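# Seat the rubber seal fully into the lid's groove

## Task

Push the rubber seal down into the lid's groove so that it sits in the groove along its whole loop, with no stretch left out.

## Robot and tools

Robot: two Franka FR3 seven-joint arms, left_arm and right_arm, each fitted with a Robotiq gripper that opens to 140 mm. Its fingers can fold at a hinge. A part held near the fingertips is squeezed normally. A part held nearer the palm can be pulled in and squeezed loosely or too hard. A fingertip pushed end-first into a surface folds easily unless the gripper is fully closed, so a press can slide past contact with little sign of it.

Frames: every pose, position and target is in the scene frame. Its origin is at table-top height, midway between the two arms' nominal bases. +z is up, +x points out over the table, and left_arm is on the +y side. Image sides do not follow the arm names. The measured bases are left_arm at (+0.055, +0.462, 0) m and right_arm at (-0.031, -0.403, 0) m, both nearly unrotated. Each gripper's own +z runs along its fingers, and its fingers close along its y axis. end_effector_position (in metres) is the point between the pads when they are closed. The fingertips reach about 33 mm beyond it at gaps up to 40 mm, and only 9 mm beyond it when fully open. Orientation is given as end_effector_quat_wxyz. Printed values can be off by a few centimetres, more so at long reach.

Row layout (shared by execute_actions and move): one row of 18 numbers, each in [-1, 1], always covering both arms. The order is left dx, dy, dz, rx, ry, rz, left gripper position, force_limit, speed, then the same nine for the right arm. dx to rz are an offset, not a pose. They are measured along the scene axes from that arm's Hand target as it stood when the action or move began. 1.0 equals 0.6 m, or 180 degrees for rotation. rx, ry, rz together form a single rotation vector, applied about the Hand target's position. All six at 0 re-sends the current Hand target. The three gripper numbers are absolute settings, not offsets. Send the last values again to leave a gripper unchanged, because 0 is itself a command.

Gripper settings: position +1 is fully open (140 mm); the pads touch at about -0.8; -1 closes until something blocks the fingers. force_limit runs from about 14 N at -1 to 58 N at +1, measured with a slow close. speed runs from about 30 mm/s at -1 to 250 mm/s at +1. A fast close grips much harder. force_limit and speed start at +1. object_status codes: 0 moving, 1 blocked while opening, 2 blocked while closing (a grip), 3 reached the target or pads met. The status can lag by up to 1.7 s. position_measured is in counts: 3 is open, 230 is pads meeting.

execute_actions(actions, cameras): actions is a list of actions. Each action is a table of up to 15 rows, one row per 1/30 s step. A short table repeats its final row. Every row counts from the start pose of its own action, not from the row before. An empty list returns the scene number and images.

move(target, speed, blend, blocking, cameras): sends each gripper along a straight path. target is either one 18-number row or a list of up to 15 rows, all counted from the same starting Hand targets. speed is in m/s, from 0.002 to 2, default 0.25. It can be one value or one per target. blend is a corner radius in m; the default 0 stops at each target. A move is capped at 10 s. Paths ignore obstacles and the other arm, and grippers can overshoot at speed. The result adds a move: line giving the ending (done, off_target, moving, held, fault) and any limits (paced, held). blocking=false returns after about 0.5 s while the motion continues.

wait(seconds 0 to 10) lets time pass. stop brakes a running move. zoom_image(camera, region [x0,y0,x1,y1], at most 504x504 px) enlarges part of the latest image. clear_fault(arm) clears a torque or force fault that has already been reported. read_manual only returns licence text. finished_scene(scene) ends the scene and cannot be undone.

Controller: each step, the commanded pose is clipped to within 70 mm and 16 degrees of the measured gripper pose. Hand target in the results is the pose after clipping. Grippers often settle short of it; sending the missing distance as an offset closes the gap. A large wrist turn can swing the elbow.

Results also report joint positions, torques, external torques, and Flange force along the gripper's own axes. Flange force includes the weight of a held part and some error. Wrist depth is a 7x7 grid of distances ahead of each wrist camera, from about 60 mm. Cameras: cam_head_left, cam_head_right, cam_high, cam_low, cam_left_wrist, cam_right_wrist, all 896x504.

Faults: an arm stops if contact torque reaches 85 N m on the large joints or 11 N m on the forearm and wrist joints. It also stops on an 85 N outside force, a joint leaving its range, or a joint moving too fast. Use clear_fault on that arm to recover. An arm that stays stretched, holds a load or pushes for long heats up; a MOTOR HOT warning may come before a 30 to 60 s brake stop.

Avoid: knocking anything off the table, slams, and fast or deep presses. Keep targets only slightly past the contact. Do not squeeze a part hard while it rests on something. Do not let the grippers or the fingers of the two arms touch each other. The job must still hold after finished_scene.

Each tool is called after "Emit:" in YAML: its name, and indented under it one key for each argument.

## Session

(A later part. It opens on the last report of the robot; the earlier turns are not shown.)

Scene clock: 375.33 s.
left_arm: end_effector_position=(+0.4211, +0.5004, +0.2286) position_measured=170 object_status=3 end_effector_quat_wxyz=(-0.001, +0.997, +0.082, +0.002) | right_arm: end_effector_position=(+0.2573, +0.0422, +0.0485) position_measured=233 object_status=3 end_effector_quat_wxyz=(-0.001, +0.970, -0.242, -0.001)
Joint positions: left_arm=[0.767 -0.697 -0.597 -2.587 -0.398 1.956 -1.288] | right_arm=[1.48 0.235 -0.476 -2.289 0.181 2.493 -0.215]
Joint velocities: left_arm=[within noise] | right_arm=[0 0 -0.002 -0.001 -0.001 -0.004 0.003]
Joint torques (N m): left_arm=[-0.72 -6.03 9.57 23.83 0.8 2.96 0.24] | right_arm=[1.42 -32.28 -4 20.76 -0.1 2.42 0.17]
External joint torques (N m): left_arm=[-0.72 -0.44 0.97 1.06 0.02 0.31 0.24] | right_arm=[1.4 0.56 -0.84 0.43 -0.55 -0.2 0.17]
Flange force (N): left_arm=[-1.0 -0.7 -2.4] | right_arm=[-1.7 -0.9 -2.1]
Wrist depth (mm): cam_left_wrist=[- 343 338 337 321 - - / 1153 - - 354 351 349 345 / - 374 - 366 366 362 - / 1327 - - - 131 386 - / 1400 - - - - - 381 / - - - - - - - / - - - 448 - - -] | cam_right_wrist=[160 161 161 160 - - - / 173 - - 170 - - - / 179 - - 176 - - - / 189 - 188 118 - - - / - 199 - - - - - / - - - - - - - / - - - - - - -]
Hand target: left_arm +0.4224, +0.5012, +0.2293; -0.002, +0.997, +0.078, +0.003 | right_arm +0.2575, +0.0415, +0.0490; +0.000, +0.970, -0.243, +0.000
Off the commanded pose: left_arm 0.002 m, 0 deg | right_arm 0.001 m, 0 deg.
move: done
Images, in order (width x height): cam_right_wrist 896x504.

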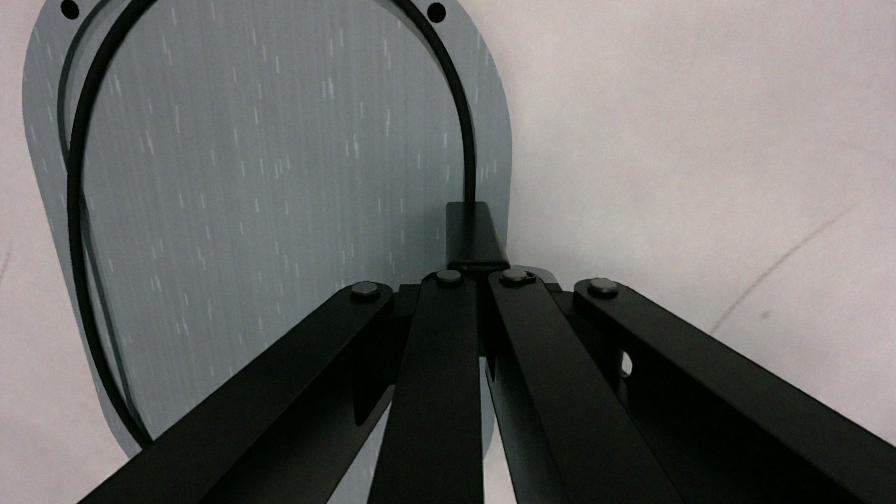

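Emit:
move:
  target:
    - [0,0,0,0,0,0,-0.324,-0.3,-0.2, 0.0188,-0.01,-0.0075,0,0,-0.003,-1,-0.3,0]
    - [0,0,0,0,0,0,-0.324,-0.3,-0.2, 0.0163,-0.0127,-0.0258,0,0,-0.003,-1,-0.3,0]
    - [0,0,0,0,0,0,-0.324,-0.3,-0.2, 0.0188,-0.01,-0.0075,0,0,-0.003,-1,-0.3,0]
    - [0,0,0,0,0,0,-0.324,-0.3,-0.2, 0.0378,-0.0203,-0.0075,0,0,-0.003,-1,-0.3,0]
    - [0,0,0,0,0,0,-0.324,-0.3,-0.2, 0.0353,-0.023,-0.0258,0,0,-0.003,-1,-0.3,0]
    - [0,0,0,0,0,0,-0.324,-0.3,-0.2, 0.0378,-0.0203,-0.0075,0,0,-0.003,-1,-0.3,0]
    - [0,0,0,0,0,0,-0.324,-0.3,-0.2, 0.0593,-0.031,-0.0075,0,0,0.052,-1,-0.3,0]
    - [0,0,0,0,0,0,-0.324,-0.3,-0.2, 0.0568,-0.0337,-0.0258,0,0,0.052,-1,-0.3,0]
    - [0,0,0,0,0,0,-0.324,-0.3,-0.2, 0.0593,-0.031,-0.0075,0,0,0.052,-1,-0.3,0]
    - [0,0,0,0,0,0,-0.324,-0.3,-0.2, 0.0807,-0.0355,0.0,0,0,0.119,-1,-0.3,0]
  speed: [0.08,0.03,0.06,0.08,0.03,0.06,0.12,0.03,0.06,0.12]
  blend: [0.003,0,0.002,0.003,0,0.002,0.003,0,0.003,0]
  cameras: ["cam_right_wrist"]

Emit:
zoom_image:
  camera: "cam_right_wrist"
  region: [300, 0, 580, 280]

Scene clock: 386.20 s.
left_arm: end_effector_position=(+0.4211, +0.5004, +0.2286) position_measured=170 object_status=3 end_effector_quat_wxyz=(-0.001, +0.997, +0.082, +0.002) | right_arm: end_effector_position=(+0.3060, +0.0201, +0.0483) position_measured=233 object_status=3 end_effector_quat_wxyz=(-0.001, +0.998, -0.064, +0.000)
Joint positions: left_arm=[0.767 -0.697 -0.597 -2.587 -0.398 1.956 -1.288] | right_arm=[1.275 0.252 -0.372 -2.251 0.15 2.482 -0.649]
Joint velocities: left_arm=[within noise] | right_arm=[0 0 0.001 0 0 0 -0.005]
Joint torques (N m): left_arm=[-0.7 -6.03 9.54 23.83 0.81 2.95 0.25] | right_arm=[0.52 -34.57 -2.66 21.32 0.09 2.4 -0.48]
External joint torques (N m): left_arm=[-0.64 -0.45 0.99 1.05 0.03 0.31 0.25] | right_arm=[0.53 0.42 0.03 0.71 -0.39 -0.26 -0.48]
Flange force (N): left_arm=[-1.0 -0.8 -2.5] | right_arm=[2.1 -3.0 -0.1]
Wrist depth (mm): cam_left_wrist=[1118 339 344 - 333 329 328 / 366 357 357 - 349 - 352 / 1294 376 374 380 362 371 361 / 1287 391 384 147 120 373 374 / 1432 - - - - - 393 / - - - 437 - - - / - - - 446 - - -] | cam_right_wrist=[- 160 158 170 - - - / 170 - - 167 - - - / - 176 - 174 189 - - / - - - 112 - - - / - - - - - 215 211 / - - - - - - - / - - - - - - -]
Hand target: left_arm +0.4224, +0.5012, +0.2293; -0.002, +0.997, +0.078, +0.003 | right_arm +0.3059, +0.0202, +0.0490; +0.000, +0.998, -0.059, +0.000
Off the commanded pose: left_arm 0.002 m, 0 deg | right_arm 0.001 m, 1 deg.
move: done
Images, in order (width x height): cam_right_wrist 896x504.

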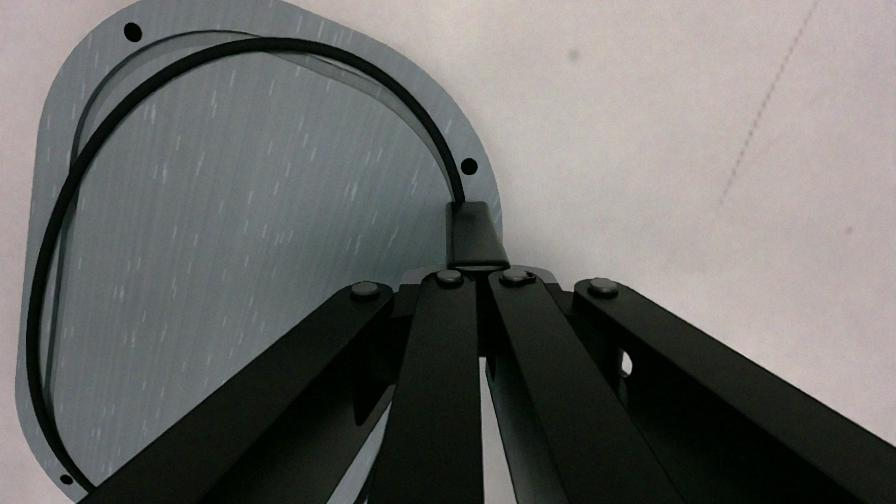

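Scaled by 1.800 from the camera's 896x504 image, which has a finer 1280x720 frame.

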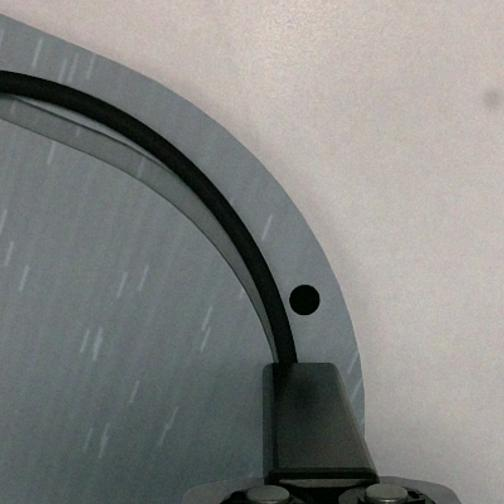

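Emit:
move:
  target:
    - [0,0,0,0,0,0,-0.324,-0.3,-0.2,0,0,-0.0075,0,0,0,-1,-0.3,0]
    - [0,0,0,0,0,0,-0.324,-0.3,-0.2,-0.0025,-0.0027,-0.0258,0,0,0,-1,-0.3,0]
    - [0,0,0,0,0,0,-0.324,-0.3,-0.2,0,0,-0.0075,0,0,0,-1,-0.3,0]
    - [0,0,0,0,0,0,-0.324,-0.3,-0.2,0.0217,-0.0003,-0.0075,0,0,0.0683,-1,-0.3,0]
    - [0,0,0,0,0,0,-0.324,-0.3,-0.2,0.0192,-0.003,-0.0258,0,0,0.0683,-1,-0.3,0]
    - [0,0,0,0,0,0,-0.324,-0.3,-0.2,0.0217,-0.0003,-0.0075,0,0,0.0683,-1,-0.3,0]
  speed: [0.06,0.03,0.06,0.08,0.03,0.06]
  blend: [0.002,0,0.003,0.002,0,0]
  cameras: ["cam_right_wrist"]

Scene clock: 395.67 s.
left_arm: end_effector_position=(+0.4211, +0.5004, +0.2286) position_measured=170 object_status=3 end_effector_quat_wxyz=(-0.001, +0.997, +0.082, +0.002) | right_arm: end_effector_position=(+0.3177, +0.0214, +0.0439) position_measured=233 object_status=3 end_effector_quat_wxyz=(-0.002, +0.999, +0.046, +0.000)
Joint positions: left_arm=[0.767 -0.697 -0.597 -2.587 -0.398 1.956 -1.288] | right_arm=[1.188 0.275 -0.302 -2.223 0.137 2.484 -0.875]
Joint velocities: left_arm=[within noise] | right_arm=[0.002 0 0 0 0 -0.004 0.001]
Joint torques (N m): left_arm=[-0.67 -6 9.53 23.85 0.8 2.95 0.21] | right_arm=[0.77 -35.77 -2.95 21.22 -0.05 2.44 -0.39]
External joint torques (N m): left_arm=[-0.77 -0.42 0.81 1.07 0.01 0.3 0.21] | right_arm=[0.67 0.77 -0.67 0.5 -0.55 -0.25 -0.39]
Flange force (N): left_arm=[-0.8 -0.4 -2.3] | right_arm=[2.4 -2.2 0.1]
Wrist depth (mm): cam_left_wrist=[346 340 337 339 334 331 338 / 361 345 354 352 351 345 351 / 374 372 370 370 369 365 354 / 1490 416 386 147 130 - 372 / 1385 - - 416 - - - / - - - - - - - / - - - 449 - - -] | cam_right_wrist=[- 157 157 - - - 168 / 164 165 165 - - - - / - 177 174 169 - - 183 / - - 180 116 193 - - / - - - - - - 205 / - - - - - - - / - - - - - - -]
Hand target: left_arm +0.4224, +0.5012, +0.2293; -0.002, +0.997, +0.078, +0.003 | right_arm +0.3189, +0.0201, +0.0445; +0.000, +0.999, +0.049, +0.000
Off the commanded pose: left_arm 0.002 m, 0 deg | right_arm 0.002 m, 0 deg.
move: done
Images, in order (width x height): cam_right_wrist 896x504.

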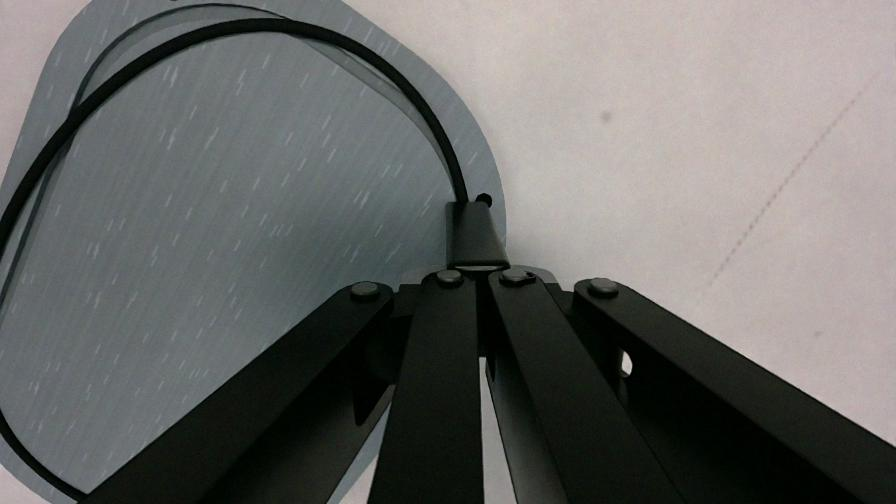

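Emit:
zoom_image:
  camera: "cam_right_wrist"
  region: [280, 0, 532, 142]

Emit:
zoom_image:
  camera: "cam_right_wrist"
  region: [360, 110, 560, 222]

Scaled by 2.000 from the camera's 896x504 image, which has a finer 1280x720 frame.

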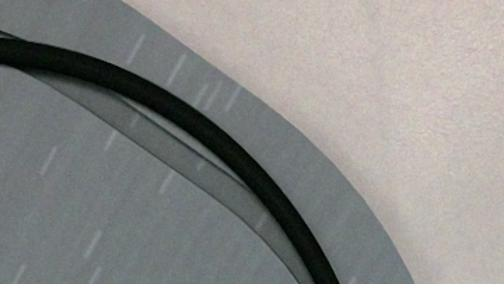

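Scaled by 2.520 from the camera's 896x504 image, which has a finer 1280x720 frame.

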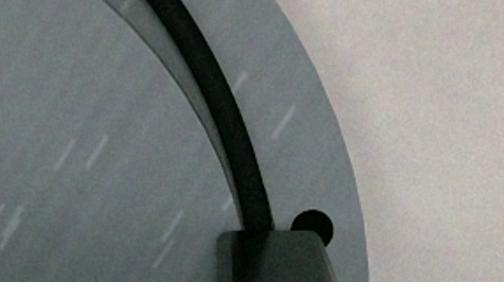

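Emit:
move:
  target:
    - [0,0,0,0,0,0,-0.324,-0.3,-0.2,0.0197,0.0036,0,0,0,0.061,-1,-0.3,0]
    - [0,0,0,0,0,0,-0.324,-0.3,-0.2,0.0172,0.0009,-0.0183,0,0,0.061,-1,-0.3,0]
    - [0,0,0,0,0,0,-0.324,-0.3,-0.2,0.0197,0.0036,0,0,0,0.061,-1,-0.3,0]
    - [0,0,0,0,0,0,-0.324,-0.3,-0.2,0.0398,0.0118,0,0,0,0.1278,-1,-0.3,0]
    - [0,0,0,0,0,0,-0.324,-0.3,-0.2,0.0373,0.0091,-0.0183,0,0,0.1278,-1,-0.3,0]
    - [0,0,0,0,0,0,-0.324,-0.3,-0.2,0.0398,0.0118,0,0,0,0.1278,-1,-0.3,0]
  speed: [0.08,0.03,0.06,0.08,0.03,0.06]
  blend: [0.002,0,0.003,0.002,0,0]
  cameras: ["cam_right_wrist"]

Emit:
zoom_image:
  camera: "cam_right_wrist"
  region: [300, 80, 560, 226]

Scene clock: 403.37 s.
left_arm: end_effector_position=(+0.4211, +0.5004, +0.2286) position_measured=170 object_status=3 end_effector_quat_wxyz=(-0.001, +0.997, +0.082, +0.002) | right_arm: end_effector_position=(+0.3415, +0.0287, +0.0439) position_measured=233 object_status=3 end_effector_quat_wxyz=(-0.002, +0.970, +0.243, +0.000)
Joint positions: left_arm=[0.767 -0.697 -0.597 -2.587 -0.398 1.956 -1.288] | right_arm=[1.044 0.318 -0.185 -2.146 0.096 2.458 -1.27]
Joint velocities: left_arm=[within noise] | right_arm=[0 -0.001 0.001 0.001 0 -0.005 0]
Joint torques (N m): left_arm=[-0.72 -6.04 9.52 23.88 0.81 2.95 0.24] | right_arm=[0.55 -38.18 -2.09 21.6 -0.02 2.4 -0.48]
External joint torques (N m): left_arm=[-0.72 -0.39 0.9 1.03 0.03 0.29 0.24] | right_arm=[0.49 0.79 -0.56 0.62 -0.56 -0.28 -0.48]
Flange force (N): left_arm=[-0.9 -0.6 -2.4] | right_arm=[4.1 -1.1 0.4]
Wrist depth (mm): cam_left_wrist=[346 336 338 - 334 333 330 / 1158 356 355 - 340 349 350 / 1214 378 - 369 366 365 - / 1334 - 392 387 119 396 378 / - - - - - - 391 / - - - - - - - / - - - 442 - - -] | cam_right_wrist=[155 - 155 166 - - - / - - 164 166 - - - / - 173 - 172 - - 184 / 183 178 - 115 - - 196 / - - - - - - - / - - - - - - - / - - - - - - -]
Hand target: left_arm +0.4224, +0.5012, +0.2293; -0.002, +0.997, +0.078, +0.003 | right_arm +0.3428, +0.0271, +0.0445; +0.000, +0.969, +0.247, +0.000
Off the commanded pose: left_arm 0.002 m, 0 deg | right_arm 0.002 m, 0 deg.
move: done
Images, in order (width x height): cam_right_wrist 896x504.

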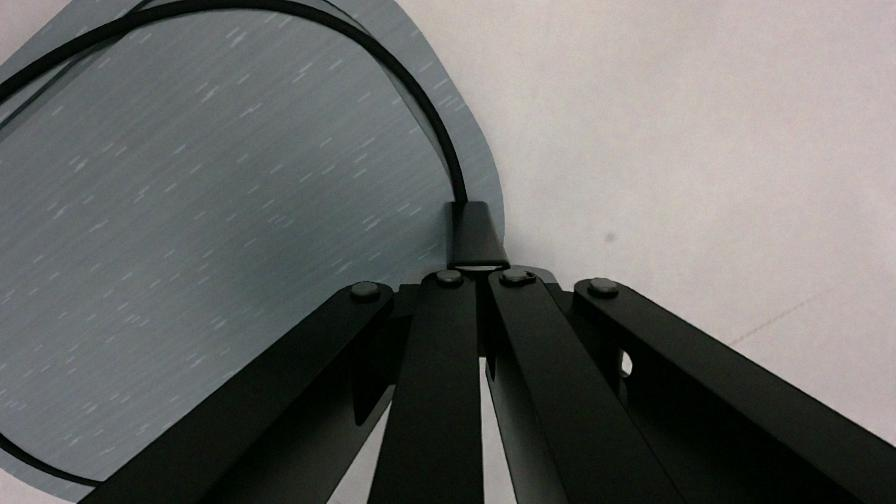

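Scaled by 1.938 from the camera's 896x504 image, which has a finer 1280x720 frame.

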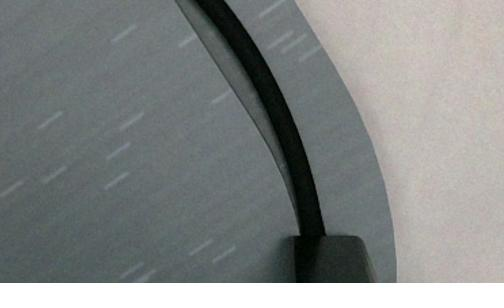

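Emit:
move:
  target:
    - [0,0,0,0,0,0,-0.324,-0.3,-0.2,0.0166,0.0113,0,0,0,0.0611,-1,-0.3,0]
    - [0,0,0,0,0,0,-0.324,-0.3,-0.2,0.0141,0.0086,-0.0183,0,0,0.0611,-1,-0.3,0]
    - [0,0,0,0,0,0,-0.324,-0.3,-0.2,0.0166,0.0113,0,0,0,0.0611,-1,-0.3,0]
    - [0,0,0,0,0,0,-0.324,-0.3,-0.2,0.0319,0.0268,0,0,0,0.1278,-1,-0.3,0]
    - [0,0,0,0,0,0,-0.324,-0.3,-0.2,0.0294,0.0241,-0.0183,0,0,0.1278,-1,-0.3,0]
    - [0,0,0,0,0,0,-0.324,-0.3,-0.2,0.0319,0.0268,0,0,0,0.1278,-1,-0.3,0]
  speed: [0.1,0.04,0.1,0.1,0.04,0.1]
  blend: [0.002,0,0.003,0.002,0,0]
  cameras: ["cam_right_wrist"]

Emit:
zoom_image:
  camera: "cam_right_wrist"
  region: [300, 80, 560, 226]

Scene clock: 409.20 s.
left_arm: end_effector_position=(+0.4211, +0.5004, +0.2286) position_measured=170 object_status=3 end_effector_quat_wxyz=(-0.001, +0.997, +0.082, +0.002) | right_arm: end_effector_position=(+0.3612, +0.0444, +0.0440) position_measured=233 object_status=3 end_effector_quat_wxyz=(-0.002, +0.902, +0.431, +0.000)
Joint positions: left_arm=[0.767 -0.697 -0.597 -2.587 -0.398 1.956 -1.288] | right_arm=[0.917 0.373 -0.067 -2.051 0.041 2.425 -1.639]
Joint velocities: left_arm=[within noise] | right_arm=[0 0 0 0 0.001 -0.005 -0.004]
Joint torques (N m): left_arm=[-0.69 -6.03 9.58 23.86 0.8 2.96 0.24] | right_arm=[0.7 -40.48 -0.92 22.03 0.03 2.37 -0.52]
External joint torques (N m): left_arm=[-0.73 -0.41 0.91 1.02 0.02 0.3 0.24] | right_arm=[0.69 0.99 -0.49 0.62 -0.55 -0.3 -0.52]
Flange force (N): left_arm=[-1.0 -0.6 -2.3] | right_arm=[5.2 0.4 0.9]
Wrist depth (mm): cam_left_wrist=[1196 - - 333 334 340 330 / 1237 345 351 352 359 348 342 / 1231 - - 364 361 364 362 / 1208 395 - 149 119 - - / - - - 418 - - - / - - - 433 - - - / - - - 453 - - -] | cam_right_wrist=[- - - 158 - 168 170 / 163 - - 168 - - - / - - - 173 - - - / - - - 116 - - - / - - - - - - - / - - - - - - - / - - - - - - -]
Hand target: left_arm +0.4224, +0.5012, +0.2293; -0.002, +0.997, +0.078, +0.003 | right_arm +0.3620, +0.0432, +0.0445; +0.000, +0.900, +0.435, +0.000
Off the commanded pose: left_arm 0.002 m, 0 deg | right_arm 0.001 m, 1 deg.
move: done
Images, in order (width x height): cam_right_wrist 896x504.

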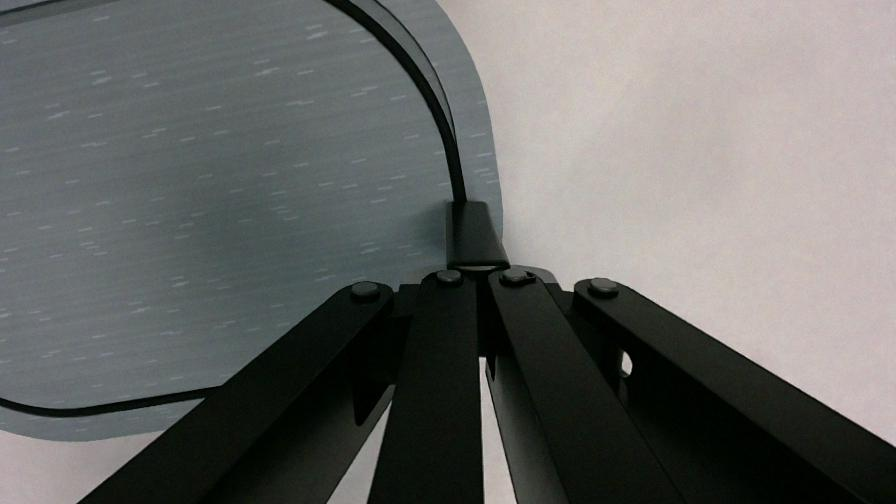

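Scaled by 1.938 from the camera's 896x504 image, which has a finer 1280x720 frame.

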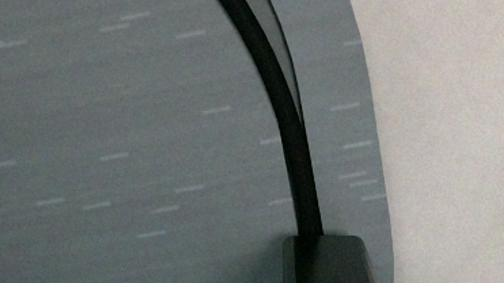

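Emit:
move:
  target:
    - [0,0,0,0,0,0,-0.324,-0.3,-0.2,0.01,0.015,0,0,0,0.055,-1,-0.3,0]
    - [0,0,0,0,0,0,-0.324,-0.3,-0.2,0.0075,0.0123,-0.0183,0,0,0.055,-1,-0.3,0]
    - [0,0,0,0,0,0,-0.324,-0.3,-0.2,0.01,0.015,0,0,0,0.055,-1,-0.3,0]
    - [0,0,0,0,0,0,-0.324,-0.3,-0.2,0.0208,0.0348,0,0,0,0.055,-1,-0.3,0]
    - [0,0,0,0,0,0,-0.324,-0.3,-0.2,0.0183,0.0321,-0.0183,0,0,0.055,-1,-0.3,0]
    - [0,0,0,0,0,0,-0.324,-0.3,-0.2,0.0208,0.0348,0,0,0,0.055,-1,-0.3,0]
  speed: [0.1,0.04,0.1,0.1,0.04,0.1]
  blend: [0.002,0,0.003,0.002,0,0]
  cameras: ["cam_right_wrist"]

Emit:
zoom_image:
  camera: "cam_right_wrist"
  region: [260, 0, 560, 226]

Scene clock: 414.97 s.
left_arm: end_effector_position=(+0.4211, +0.5004, +0.2286) position_measured=170 object_status=3 end_effector_quat_wxyz=(-0.001, +0.997, +0.082, +0.002) | right_arm: end_effector_position=(+0.3758, +0.0634, +0.0441) position_measured=233 object_status=3 end_effector_quat_wxyz=(-0.001, +0.863, +0.506, +0.000)
Joint positions: left_arm=[0.767 -0.697 -0.597 -2.587 -0.398 1.956 -1.288] | right_arm=[0.872 0.432 -0.018 -1.954 0.014 2.388 -1.788]
Joint velocities: left_arm=[within noise] | right_arm=[0 0 0.002 -0.001 0.001 -0.005 -0.001]
Joint torques (N m): left_arm=[-0.72 -6.06 9.51 23.83 0.81 2.96 0.24] | right_arm=[1.44 -42.51 -0.12 22.48 0.11 2.38 -0.43]
External joint torques (N m): left_arm=[-0.75 -0.41 0.84 0.96 0.02 0.3 0.25] | right_arm=[1.42 1.14 -0.32 0.62 -0.51 -0.29 -0.43]
Flange force (N): left_arm=[-1.1 -0.5 -2.2] | right_arm=[5.9 0.2 1.2]
Wrist depth (mm): cam_left_wrist=[- 339 336 - 335 335 334 / - 356 352 353 355 341 343 / 1274 375 368 358 368 368 - / - 393 390 - 131 380 386 / - - - - - - - / - - - - - - - / - - - 454 - - -] | cam_right_wrist=[156 - 157 - - - - / - 163 - - - - - / 173 - 173 173 - - - / - - - 126 - - - / - - 94 - - - - / - - - - - - - / - - - - - - -]
Hand target: left_arm +0.4224, +0.5012, +0.2293; -0.002, +0.997, +0.078, +0.003 | right_arm +0.3744, +0.0641, +0.0445; +0.000, +0.860, +0.511, +0.000
Off the commanded pose: left_arm 0.002 m, 0 deg | right_arm 0.002 m, 1 deg.
move: done
Images, in order (width x height): cam_right_wrist 896x504.

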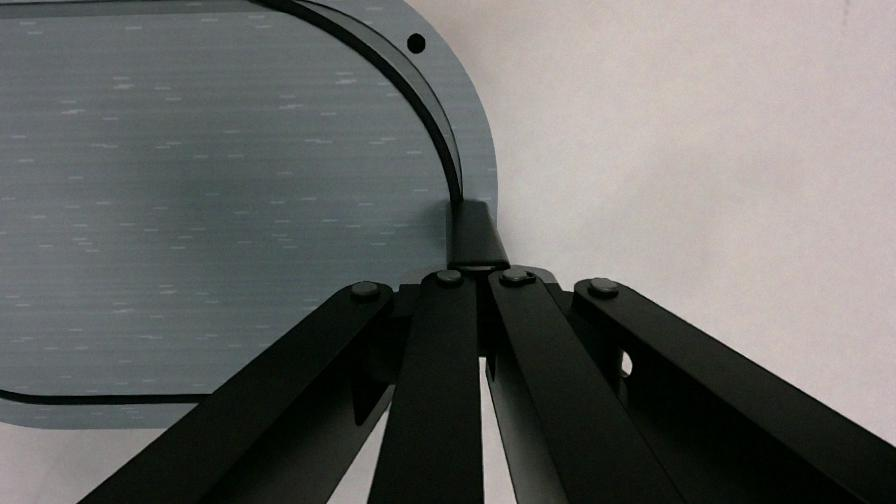

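Scaled by 1.680 from the camera's 896x504 image, which has a finer 1280x720 frame.

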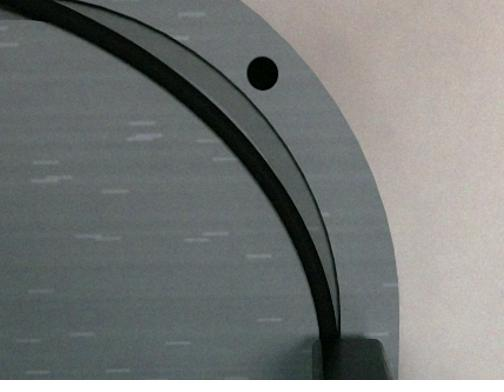

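Emit:
move:
  target:
    - [0,0,0,0,0,0,-0.324,-0.3,-0.2,0.0109,0.0197,0,0,0,0.0,-1,-0.3,0]
    - [0,0,0,0,0,0,-0.324,-0.3,-0.2,0.0084,0.017,-0.0183,0,0,0.0,-1,-0.3,0]
    - [0,0,0,0,0,0,-0.324,-0.3,-0.2,0.0109,0.0197,0,0,0,0.0,-1,-0.3,0]
  speed: [0.1,0.04,0.1]
  blend: [0.002,0,0]
  cameras: ["cam_right_wrist"]

Emit:
zoom_image:
  camera: "cam_right_wrist"
  region: [260, 0, 560, 226]

Scene clock: 421.20 s.
left_arm: end_effector_position=(+0.4211, +0.5004, +0.2286) position_measured=170 object_status=3 end_effector_quat_wxyz=(-0.001, +0.997, +0.082, +0.002) | right_arm: end_effector_position=(+0.3826, +0.0751, +0.0441) position_measured=233 object_status=3 end_effector_quat_wxyz=(-0.001, +0.861, +0.508, +0.001)
Joint positions: left_arm=[0.767 -0.697 -0.597 -2.587 -0.398 1.956 -1.288] | right_arm=[0.878 0.466 -0.019 -1.899 0.014 2.366 -1.788]
Joint velocities: left_arm=[within noise] | right_arm=[0.001 -0.002 -0.002 -0.001 0 -0.004 0]
Joint torques (N m): left_arm=[-0.7 -6.02 9.56 23.86 0.8 2.95 0.22] | right_arm=[1.42 -43.65 -0.14 22.72 0.51 2.37 -0.25]
External joint torques (N m): left_arm=[-0.69 -0.39 0.93 1.04 0.01 0.3 0.22] | right_arm=[1.5 1.03 -0.23 0.72 -0.12 -0.28 -0.25]
Flange force (N): left_arm=[-0.9 -0.7 -2.4] | right_arm=[6.3 -0.1 1.0]
Wrist depth (mm): cam_left_wrist=[- 348 343 329 334 338 332 / - 350 350 - 350 347 - / 376 380 380 - 366 367 366 / 1320 396 382 148 120 - 367 / 1416 - - - - - 394 / - - - - - - - / - - - 455 - - -] | cam_right_wrist=[156 156 157 - - - - / - - - 164 - - - / - - - 171 - 188 - / - 181 182 111 121 - - / - - - - - - - / - - - - - - - / - - - - - - -]
Hand target: left_arm +0.4224, +0.5012, +0.2293; -0.002, +0.997, +0.078, +0.003 | right_arm +0.3810, +0.0759, +0.0445; +0.000, +0.860, +0.511, +0.000
Off the commanded pose: left_arm 0.002 m, 0 deg | right_arm 0.002 m, 0 deg.
move: done
Images, in order (width x height): cam_right_wrist 896x504.

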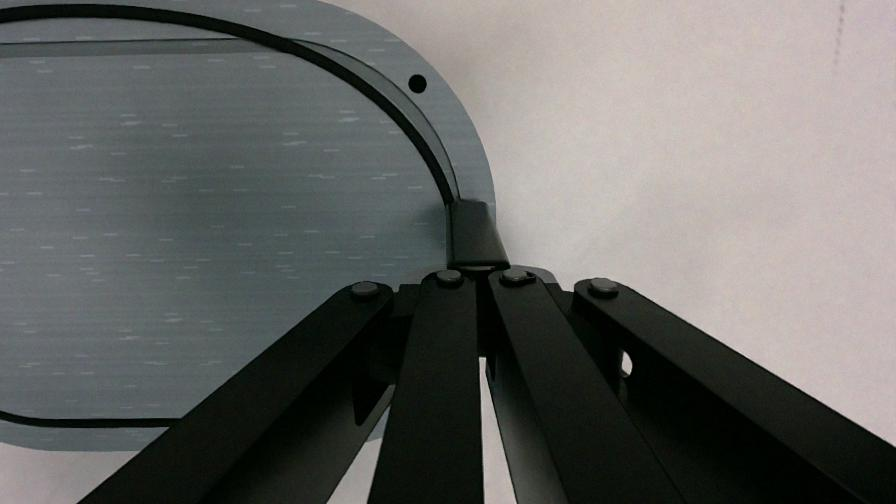

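Scaled by 1.680 from the camera's 896x504 image, which has a finer 1280x720 frame.

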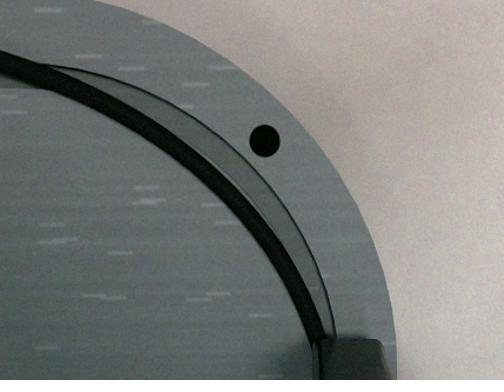

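Emit:
move:
  target:
    - [0,0,0,0,0,0,-0.324,-0.3,-0.2,0,0,0.0058,0,0,0,-0.6,-0.3,0]
    - [0,0,0,0,0,0,-0.324,-0.3,-0.2,0.0037,0.069,0.0058,0,0,0.2222,-0.6,-0.3,0]
  speed: [0.1,0.1]
  blend: [0.003,0]
  cameras: ["cam_right_wrist"]

Emit:
zoom_image:
  camera: "cam_right_wrist"
  region: [300, 0, 600, 226]

Scene clock: 430.20 s.
left_arm: end_effector_position=(+0.4211, +0.5004, +0.2286) position_measured=170 object_status=3 end_effector_quat_wxyz=(-0.001, +0.997, +0.082, +0.002) | right_arm: end_effector_position=(+0.3833, +0.1181, +0.0490) position_measured=205 object_status=3 end_effector_quat_wxyz=(-0.001, +0.637, +0.771, +0.001)
Joint positions: left_arm=[0.767 -0.697 -0.597 -2.587 -0.398 1.956 -1.288] | right_arm=[0.713 0.558 0.212 -1.746 -0.146 2.291 -2.343]
Joint velocities: left_arm=[within noise] | right_arm=[0 0 0 -0.001 0.001 0 -0.005]
Joint torques (N m): left_arm=[-0.7 -6.05 9.55 23.86 0.81 2.95 0.26] | right_arm=[0.54 -44.75 3.99 23.32 0.14 2.37 -0.45]
External joint torques (N m): left_arm=[-0.64 -0.42 0.97 1.01 0.03 0.3 0.26] | right_arm=[0.59 2.11 -0.24 0.81 -0.57 -0.24 -0.45]
Flange force (N): left_arm=[-1.0 -0.9 -2.4] | right_arm=[7.1 8.0 3.0]
Wrist depth (mm): cam_left_wrist=[1084 330 338 334 334 330 330 / 1262 356 354 348 - - 343 / 1208 367 365 - - 366 382 / 1185 401 - - 119 - - / - - - - - - - / - - - - - - - / - - - 447 - - -] | cam_right_wrist=[159 - 162 162 - - - / - - - 169 - - - / - 177 - 178 - - - / - 184 - - - - 210 / 196 194 - 197 94 81 - / 216 - - - - - - / - - - - - - -]
Hand target: left_arm +0.4224, +0.5012, +0.2293; -0.002, +0.997, +0.078, +0.003 | right_arm +0.3832, +0.1173, +0.0480; +0.000, +0.633, +0.774, +0.000
Off the commanded pose: left_arm 0.002 m, 0 deg | right_arm 0.001 m, 1 deg.
move: done; blend cut to 0.0017 m at target 1
Images, in order (width x height): cam_right_wrist 896x504.

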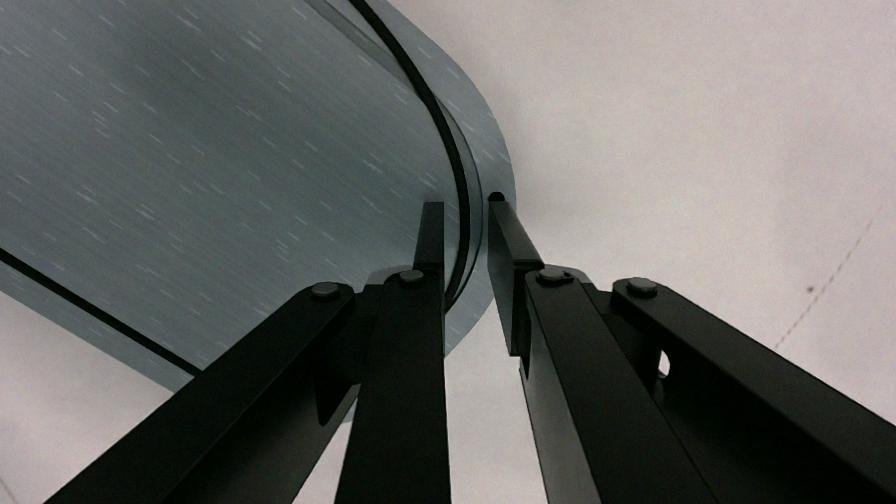

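Scaled by 1.680 from the camera's 896x504 image, which has a finer 1280x720 frame.

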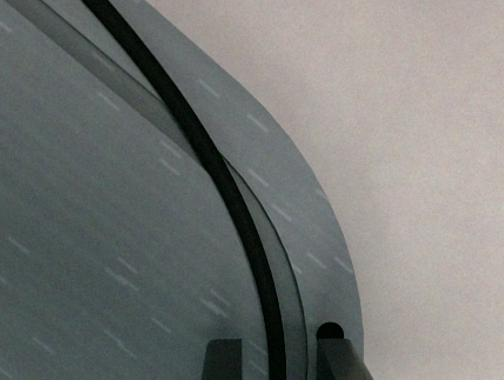

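Emit:
move:
  target:
    - [0,0,0,0,0,0,-0.324,-0.3,-0.2,0,0,-0.0128,0,0,0,-0.6,-1,-1]
    - [0,0,0,0,0,0,-0.324,-0.3,-0.2,0,0,-0.0128,0,0,0,-1,-1,-1]
  speed: [0.05,0.05]
  cameras: ["cam_right_wrist"]

Emit:
zoom_image:
  camera: "cam_right_wrist"
  region: [300, 0, 600, 226]

Scene clock: 432.80 s.
left_arm: end_effector_position=(+0.4211, +0.5004, +0.2286) position_measured=170 object_status=3 end_effector_quat_wxyz=(-0.001, +0.997, +0.082, +0.002) | right_arm: end_effector_position=(+0.3827, +0.1180, +0.0416) position_measured=230 object_status=3 end_effector_quat_wxyz=(-0.001, +0.636, +0.772, +0.000)
Joint positions: left_arm=[0.767 -0.697 -0.597 -2.587 -0.398 1.956 -1.288] | right_arm=[0.713 0.57 0.212 -1.746 -0.149 2.301 -2.344]
Joint torques (N m): left_arm=[-0.68 -6.02 9.56 23.84 0.79 2.96 0.23] | right_arm=[1.07 -45.06 3.64 22.31 0.16 2.83 -0.34]
External joint torques (N m): left_arm=[-0.7 -0.35 0.89 0.95 0 0.29 0.23] | right_arm=[1.12 2.24 -0.7 -0.2 -0.54 0.2 -0.34]
Flange force (N): left_arm=[-0.9 -0.6 -2.2] | right_arm=[4.4 3.9 4.6]
Wrist depth (mm): cam_left_wrist=[1191 338 338 336 334 346 330 / 1108 360 350 348 351 - - / - 369 373 - 369 369 - / - - - 390 120 - 376 / - - - - - - 391 / - - - - - - - / - - - 451 - - -] | cam_right_wrist=[- - 154 155 - - - / - 161 162 162 176 - - / 168 - 170 168 187 186 - / - - - 140 - 196 - / 185 187 - - - - - / - - - - - - - / - - - - - - -]
Hand target: left_arm +0.4224, +0.5012, +0.2293; -0.002, +0.997, +0.078, +0.003 | right_arm +0.3832, +0.1173, +0.0403; +0.000, +0.633, +0.774, +0.000
Off the commanded pose: left_arm 0.002 m, 0 deg | right_arm 0.002 m, 0 deg.
move: done
Images, in order (width x height): cam_right_wrist 896x504.

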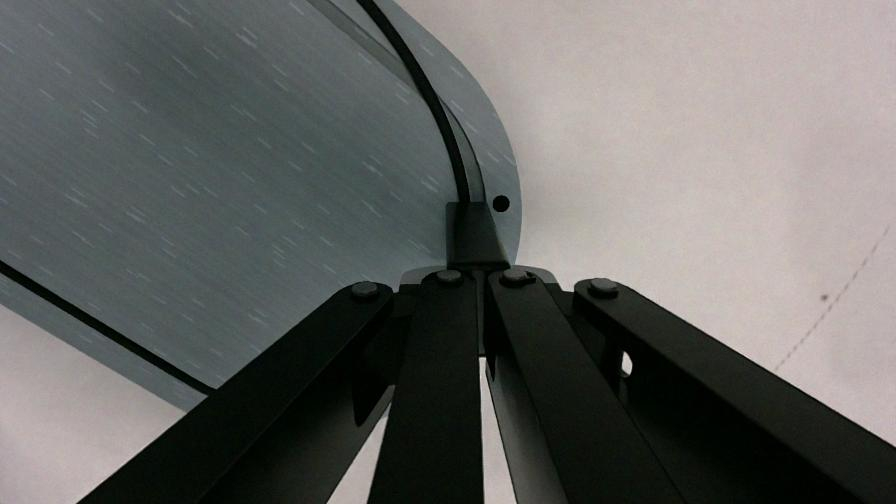

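Scaled by 1.680 from the camera's 896x504 image, which has a finer 1280x720 frame.

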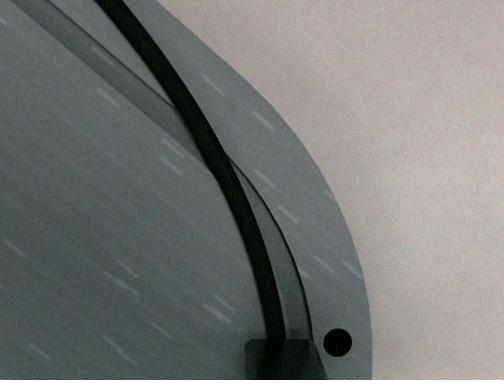

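Emit:
move:
  target:
    - [0,0,0,0,0,0,-0.324,-0.3,-0.2,0,0,0,0,0,0,-0.6,-1,-1]
    - [0,0,0,0,0,0,-0.324,-0.3,-0.2,0,0,-0.003,0,0,0,-0.6,-1,-1]
    - [0,0,0,0,0,0,-0.324,-0.3,-0.2,0,0,-0.003,0,0,0,-1,-1,-1]
  speed: [0.05,0.02,0.05]

Emit:
wait:
  seconds: 0.8
  cameras: ["cam_right_wrist"]

Scene clock: 436.43 s.
left_arm: end_effector_position=(+0.4211, +0.5004, +0.2286) position_measured=170 object_status=3 end_effector_quat_wxyz=(-0.001, +0.997, +0.082, +0.002) | right_arm: end_effector_position=(+0.3827, +0.1182, +0.0401) position_measured=225 object_status=2 end_effector_quat_wxyz=(-0.002, +0.635, +0.772, +0.000)
Joint positions: left_arm=[0.767 -0.697 -0.597 -2.587 -0.398 1.956 -1.288] | right_arm=[0.713 0.573 0.212 -1.746 -0.15 2.304 -2.344]
Joint torques (N m): left_arm=[-0.73 -6.04 9.57 23.84 0.82 2.94 0.21] | right_arm=[0.96 -45.01 3.61 22.33 0.14 2.85 -0.35]
External joint torques (N m): left_arm=[-0.67 -0.35 0.98 0.92 0.03 0.28 0.2] | right_arm=[1.07 2.14 -0.69 -0.06 -0.57 0.23 -0.35]
Flange force (N): left_arm=[-1.0 -0.8 -2.2] | right_arm=[4.5 4.1 4.4]
Wrist depth (mm): cam_left_wrist=[348 340 335 336 330 333 333 / 1225 355 354 353 353 - 341 / 1231 376 359 369 374 366 362 / 399 397 - 147 120 383 371 / - - - - - - - / - - - - - - - / - - - 438 - - -] | cam_right_wrist=[- - 154 155 - - - / 158 - 159 162 - - - / - - - 168 - - - / - - 180 115 - - 200 / - - - - - 205 209 / - - - - - - - / - - - - - - -]
Hand target: left_arm +0.4224, +0.5012, +0.2293; -0.002, +0.997, +0.078, +0.003 | right_arm +0.3832, +0.1173, +0.0385; +0.000, +0.633, +0.774, +0.000
Off the commanded pose: left_arm 0.002 m, 0 deg | right_arm 0.002 m, 0 deg.
move: done

Scene clock: 437.23 s.
left_arm: end_effector_position=(+0.4211, +0.5004, +0.2286) position_measured=170 object_status=3 end_effector_quat_wxyz=(-0.001, +0.997, +0.082, +0.002) | right_arm: end_effector_position=(+0.3827, +0.1182, +0.0401) position_measured=225 object_status=2 end_effector_quat_wxyz=(-0.002, +0.635, +0.772, +0.000)
Joint positions: left_arm=[0.767 -0.697 -0.597 -2.587 -0.398 1.956 -1.288] | right_arm=[0.713 0.573 0.212 -1.746 -0.15 2.304 -2.344]
Joint torques (N m): left_arm=[-0.71 -6.05 9.54 23.86 0.79 2.94 0.24] | right_arm=[0.94 -44.97 3.63 22.31 0.13 2.86 -0.33]
External joint torques (N m): left_arm=[-0.65 -0.39 0.97 1.05 0.01 0.3 0.24] | right_arm=[0.92 2.49 -0.8 -0.26 -0.57 0.21 -0.33]
Flange force (N): left_arm=[-0.8 -0.8 -2.4] | right_arm=[4.4 4.2 5.0]
Wrist depth (mm): cam_left_wrist=[1143 338 336 335 334 328 332 / 1164 357 359 357 354 351 353 / 1237 371 371 370 364 365 362 / 1300 - 388 386 120 386 393 / 1408 - - 414 - - 387 / - - - 430 - - - / - - - 454 - - -] | cam_right_wrist=[- - 151 154 - - - / - - 160 162 - - - / 168 - 169 168 184 - - / 173 - - 115 - - - / 188 183 92 - - - - / - - - - - - - / - - - - - - -]
Hand target: left_arm +0.4224, +0.5012, +0.2293; -0.002, +0.997, +0.078, +0.003 | right_arm +0.3832, +0.1173, +0.0385; +0.000, +0.633, +0.774, +0.000
Tool commands: left_gripper/position=-0.324 left_gripper/force_limit=-0.3 left_gripper/speed=-0.2 right_gripper/position=-1.0 right_gripper/force_limit=-1.0 right_gripper/speed=-1.0
Off the commanded pose: left_arm 0.002 m, 0 deg | right_arm 0.002 m, 0 deg.
wait: 0.80 s; at rest by 0.17 s
Images, in order (width x height): cam_right_wrist 896x504.

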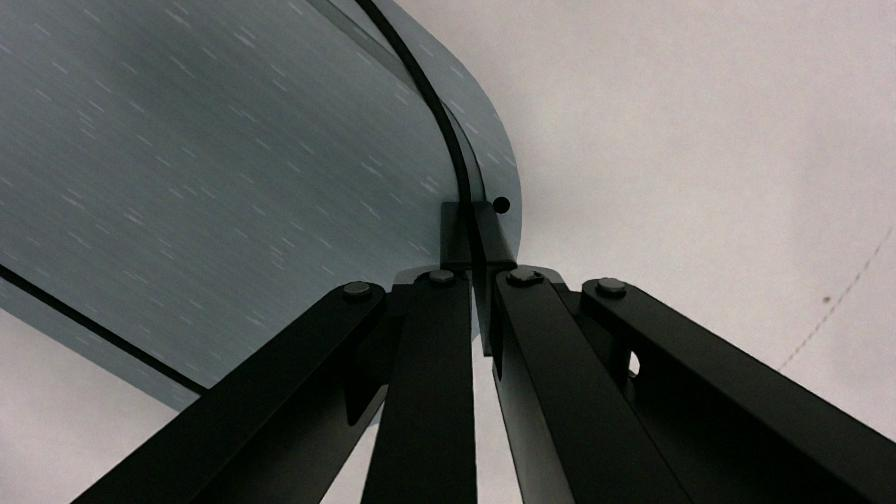

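Emit:
move:
  target:
    - [0,0,0,0,0,0,-0.324,-0.3,-0.2,0.007,0.0013,0,0,0,0,-1,-1,-1]
    - [0,0,0,0,0,0,-0.324,-0.3,-0.2,0.007,0.0013,-0.0028,0,0,0,-1,-1,-1]
  speed: [0.03,0.02]
  cameras: ["cam_right_wrist"]

Emit:
zoom_image:
  camera: "cam_right_wrist"
  region: [300, 0, 600, 226]

Scene clock: 440.87 s.
left_arm: end_effector_position=(+0.4211, +0.5004, +0.2286) position_measured=170 object_status=3 end_effector_quat_wxyz=(-0.001, +0.997, +0.082, +0.002) | right_arm: end_effector_position=(+0.3846, +0.1198, +0.0395) position_measured=225 object_status=2 end_effector_quat_wxyz=(-0.002, +0.635, +0.772, +0.000)
Joint positions: left_arm=[0.767 -0.697 -0.597 -2.587 -0.398 1.956 -1.288] | right_arm=[0.713 0.582 0.212 -1.734 -0.15 2.299 -2.346]
Joint torques (N m): left_arm=[-0.68 -6.03 9.54 23.84 0.81 2.96 0.24] | right_arm=[0.21 -43.34 2.76 23.23 -0.09 3.23 -0.42]
External joint torques (N m): left_arm=[-0.69 -0.35 0.88 0.98 0.02 0.3 0.24] | right_arm=[0.29 4.22 -1.63 0.72 -0.8 0.6 -0.42]
Flange force (N): left_arm=[-0.8 -0.7 -2.2] | right_arm=[9.1 11.5 8.4]
Wrist depth (mm): cam_left_wrist=[1214 345 343 - - - 331 / 359 358 359 366 359 347 345 / 384 376 372 370 367 365 356 / - 397 389 384 119 - - / 1385 - - 412 - - 389 / - - - - - - - / - - - 455 - - -] | cam_right_wrist=[152 - 152 153 - - 169 / 158 - - 161 - - - / - 169 - 168 - - - / - - 177 126 - - - / - - - - - - - / 206 - - - - - - / - - - - - - -]
Hand target: left_arm +0.4224, +0.5012, +0.2293; -0.002, +0.997, +0.078, +0.003 | right_arm +0.3874, +0.1181, +0.0368; +0.000, +0.633, +0.774, +0.000
Off the commanded pose: left_arm 0.002 m, 0 deg | right_arm 0.004 m, 0 deg.
move: off_target (right_arm)
Images, in order (width x height): cam_right_wrist 896x504.

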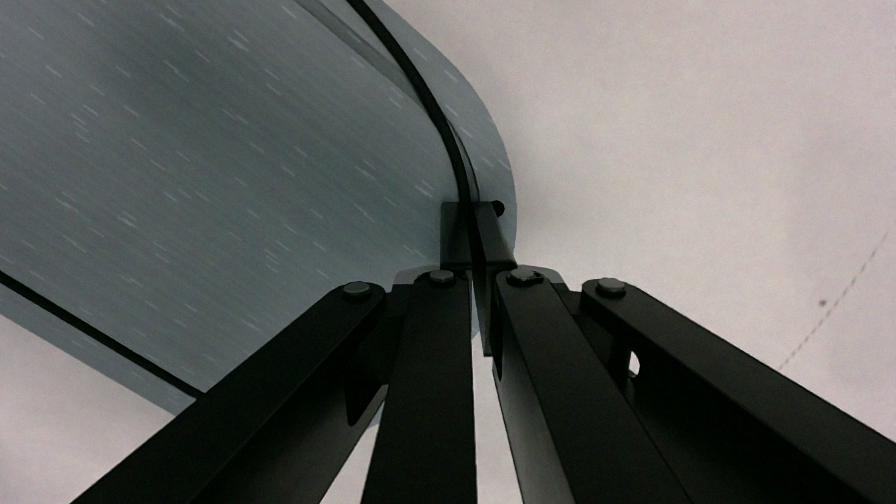

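Scaled by 1.680 from the camera's 896x504 image, which has a finer 1280x720 frame.

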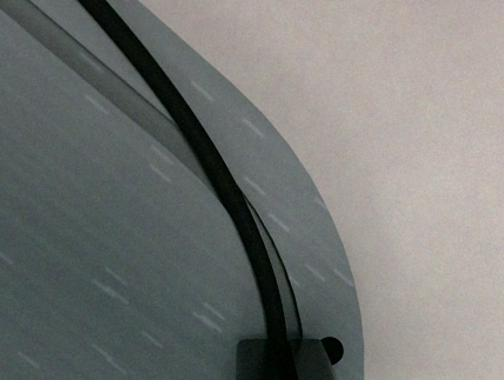

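Emit:
move:
  target:
    - [0,0,0,0,0,0,-0.324,-0.3,-0.2,0.005,-0.004,0,0,0,0,-1,-1,-1]
  speed: [0.03]
  cameras: ["cam_right_wrist"]

Emit:
zoom_image:
  camera: "cam_right_wrist"
  region: [300, 0, 600, 226]

Scene clock: 444.90 s.
left_arm: end_effector_position=(+0.4211, +0.5004, +0.2286) position_measured=170 object_status=3 end_effector_quat_wxyz=(-0.001, +0.997, +0.082, +0.002) | right_arm: end_effector_position=(+0.3847, +0.1198, +0.0395) position_measured=225 object_status=2 end_effector_quat_wxyz=(-0.002, +0.633, +0.774, +0.000)
Joint positions: left_arm=[0.767 -0.697 -0.597 -2.587 -0.398 1.956 -1.288] | right_arm=[0.713 0.582 0.212 -1.734 -0.15 2.299 -2.351]
Joint velocities: left_arm=[within noise] | right_arm=[0 0 0 -0.002 0 -0.001 -0.006]
Joint torques (N m): left_arm=[-0.72 -6.04 9.55 23.84 0.81 2.95 0.21] | right_arm=[-1.86 -43.53 1.14 23.15 -0.15 3.22 -0.46]
External joint torques (N m): left_arm=[-0.75 -0.43 0.91 1.03 0.02 0.29 0.22] | right_arm=[-1.82 3.85 -3.26 0.76 -0.85 0.61 -0.46]
Flange force (N): left_arm=[-1.1 -0.6 -2.4] | right_arm=[5.6 12.3 7.9]
Wrist depth (mm): cam_left_wrist=[338 334 336 328 - 326 330 / 366 364 353 356 336 - - / 1356 374 373 365 359 359 356 / 396 393 384 - 119 390 - / 1341 - - - - - - / - - - - - - - / - - - 457 - - -] | cam_right_wrist=[- - 150 155 - - - / - - 161 162 - - - / 167 169 - - - - - / 172 176 - 115 - - - / 186 183 94 - - - - / - - - - - - - / - - - - - - -]
Hand target: left_arm +0.4224, +0.5012, +0.2293; -0.002, +0.997, +0.078, +0.003 | right_arm +0.3904, +0.1157, +0.0368; +0.000, +0.633, +0.774, +0.000
Off the commanded pose: left_arm 0.002 m, 0 deg | right_arm 0.008 m, 0 deg.
move: off_target (right_arm)
Images, in order (width x height): cam_right_wrist 896x504.

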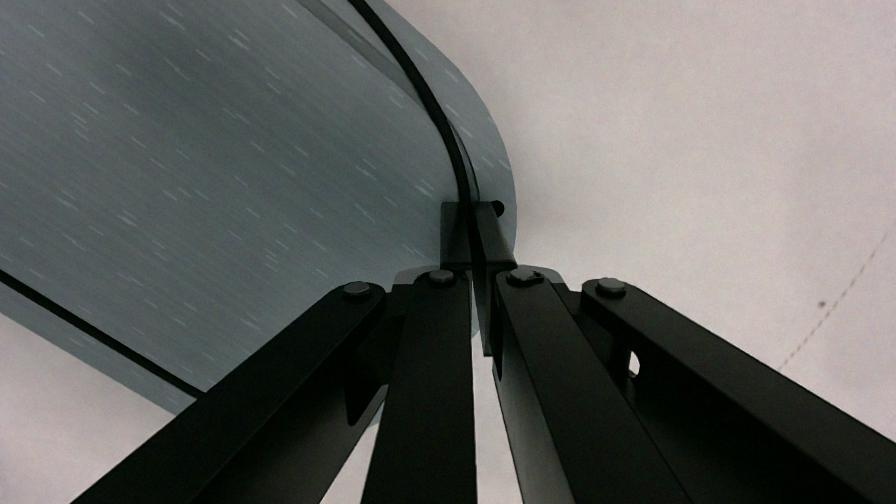

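Scaled by 1.680 from the camera's 896x504 image, which has a finer 1280x720 frame.

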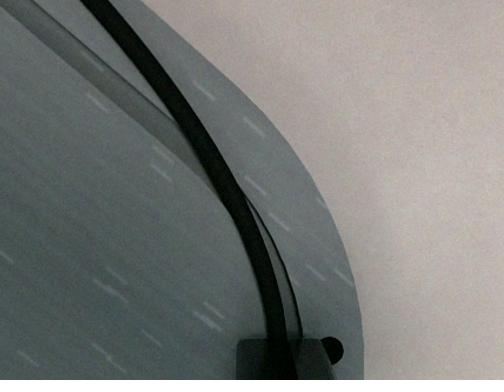

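Emit:
move:
  target:
    - [0,0,0,0,0,0,-0.324,-0.3,-0.2,0.0,-0.0075,0.001,0,0,0,-1,-1,-1]
  speed: [0.03]
  cameras: ["cam_right_wrist"]

Emit:
zoom_image:
  camera: "cam_right_wrist"
  region: [300, 0, 600, 226]

Scene clock: 448.20 s.
left_arm: end_effector_position=(+0.4211, +0.5004, +0.2286) position_measured=170 object_status=3 end_effector_quat_wxyz=(-0.001, +0.997, +0.082, +0.002) | right_arm: end_effector_position=(+0.3880, +0.1153, +0.0391) position_measured=225 object_status=2 end_effector_quat_wxyz=(-0.002, +0.634, +0.773, +0.001)
Joint positions: left_arm=[0.767 -0.697 -0.597 -2.587 -0.398 1.956 -1.288] | right_arm=[0.704 0.576 0.212 -1.746 -0.15 2.309 -2.356]
Joint velocities: left_arm=[within noise] | right_arm=[0.001 -0.001 0.001 -0.002 -0.001 0.003 -0.003]
Joint torques (N m): left_arm=[-0.66 -6.05 9.57 23.83 0.8 2.95 0.23] | right_arm=[-0.72 -45.09 1.95 20.83 0.15 2.43 -0.44]
External joint torques (N m): left_arm=[-0.65 -0.41 0.94 1 0.02 0.3 0.23] | right_arm=[-0.68 2.19 -2.44 -1.6 -0.55 -0.2 -0.44]
Flange force (N): left_arm=[-1.0 -0.7 -2.3] | right_arm=[-2.1 0.7 4.2]
Wrist depth (mm): cam_left_wrist=[1164 339 338 340 332 - 331 / 1196 356 - - - 347 346 / 1281 - - - 361 - 360 / 1385 404 - 384 119 379 381 / - - - 408 - - 397 / - - - 428 - - - / - - - 439 - - -] | cam_right_wrist=[- - 150 154 - - - / - 157 - 161 - - - / - 164 - 169 - - - / - - - 115 - - - / - - - - - - - / - - - - - - - / - - - - - - -]
Hand target: left_arm +0.4224, +0.5012, +0.2293; -0.002, +0.997, +0.078, +0.003 | right_arm +0.3904, +0.1112, +0.0374; +0.000, +0.633, +0.774, +0.000
Off the commanded pose: left_arm 0.002 m, 0 deg | right_arm 0.005 m, 0 deg.
move: off_target (right_arm)
Images, in order (width x height): cam_right_wrist 896x504.

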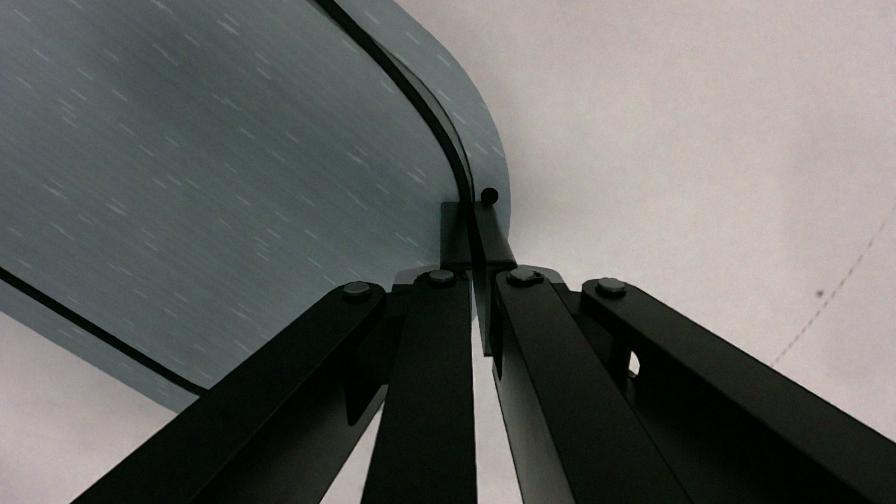

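Scaled by 1.680 from the camera's 896x504 image, which has a finer 1280x720 frame.

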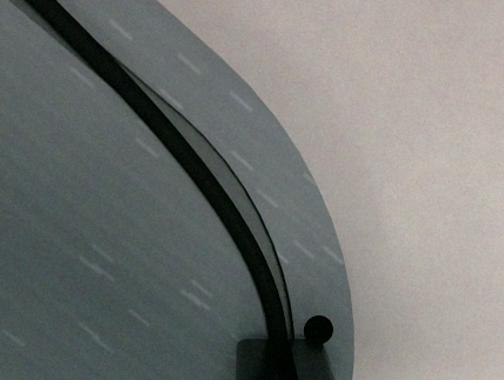

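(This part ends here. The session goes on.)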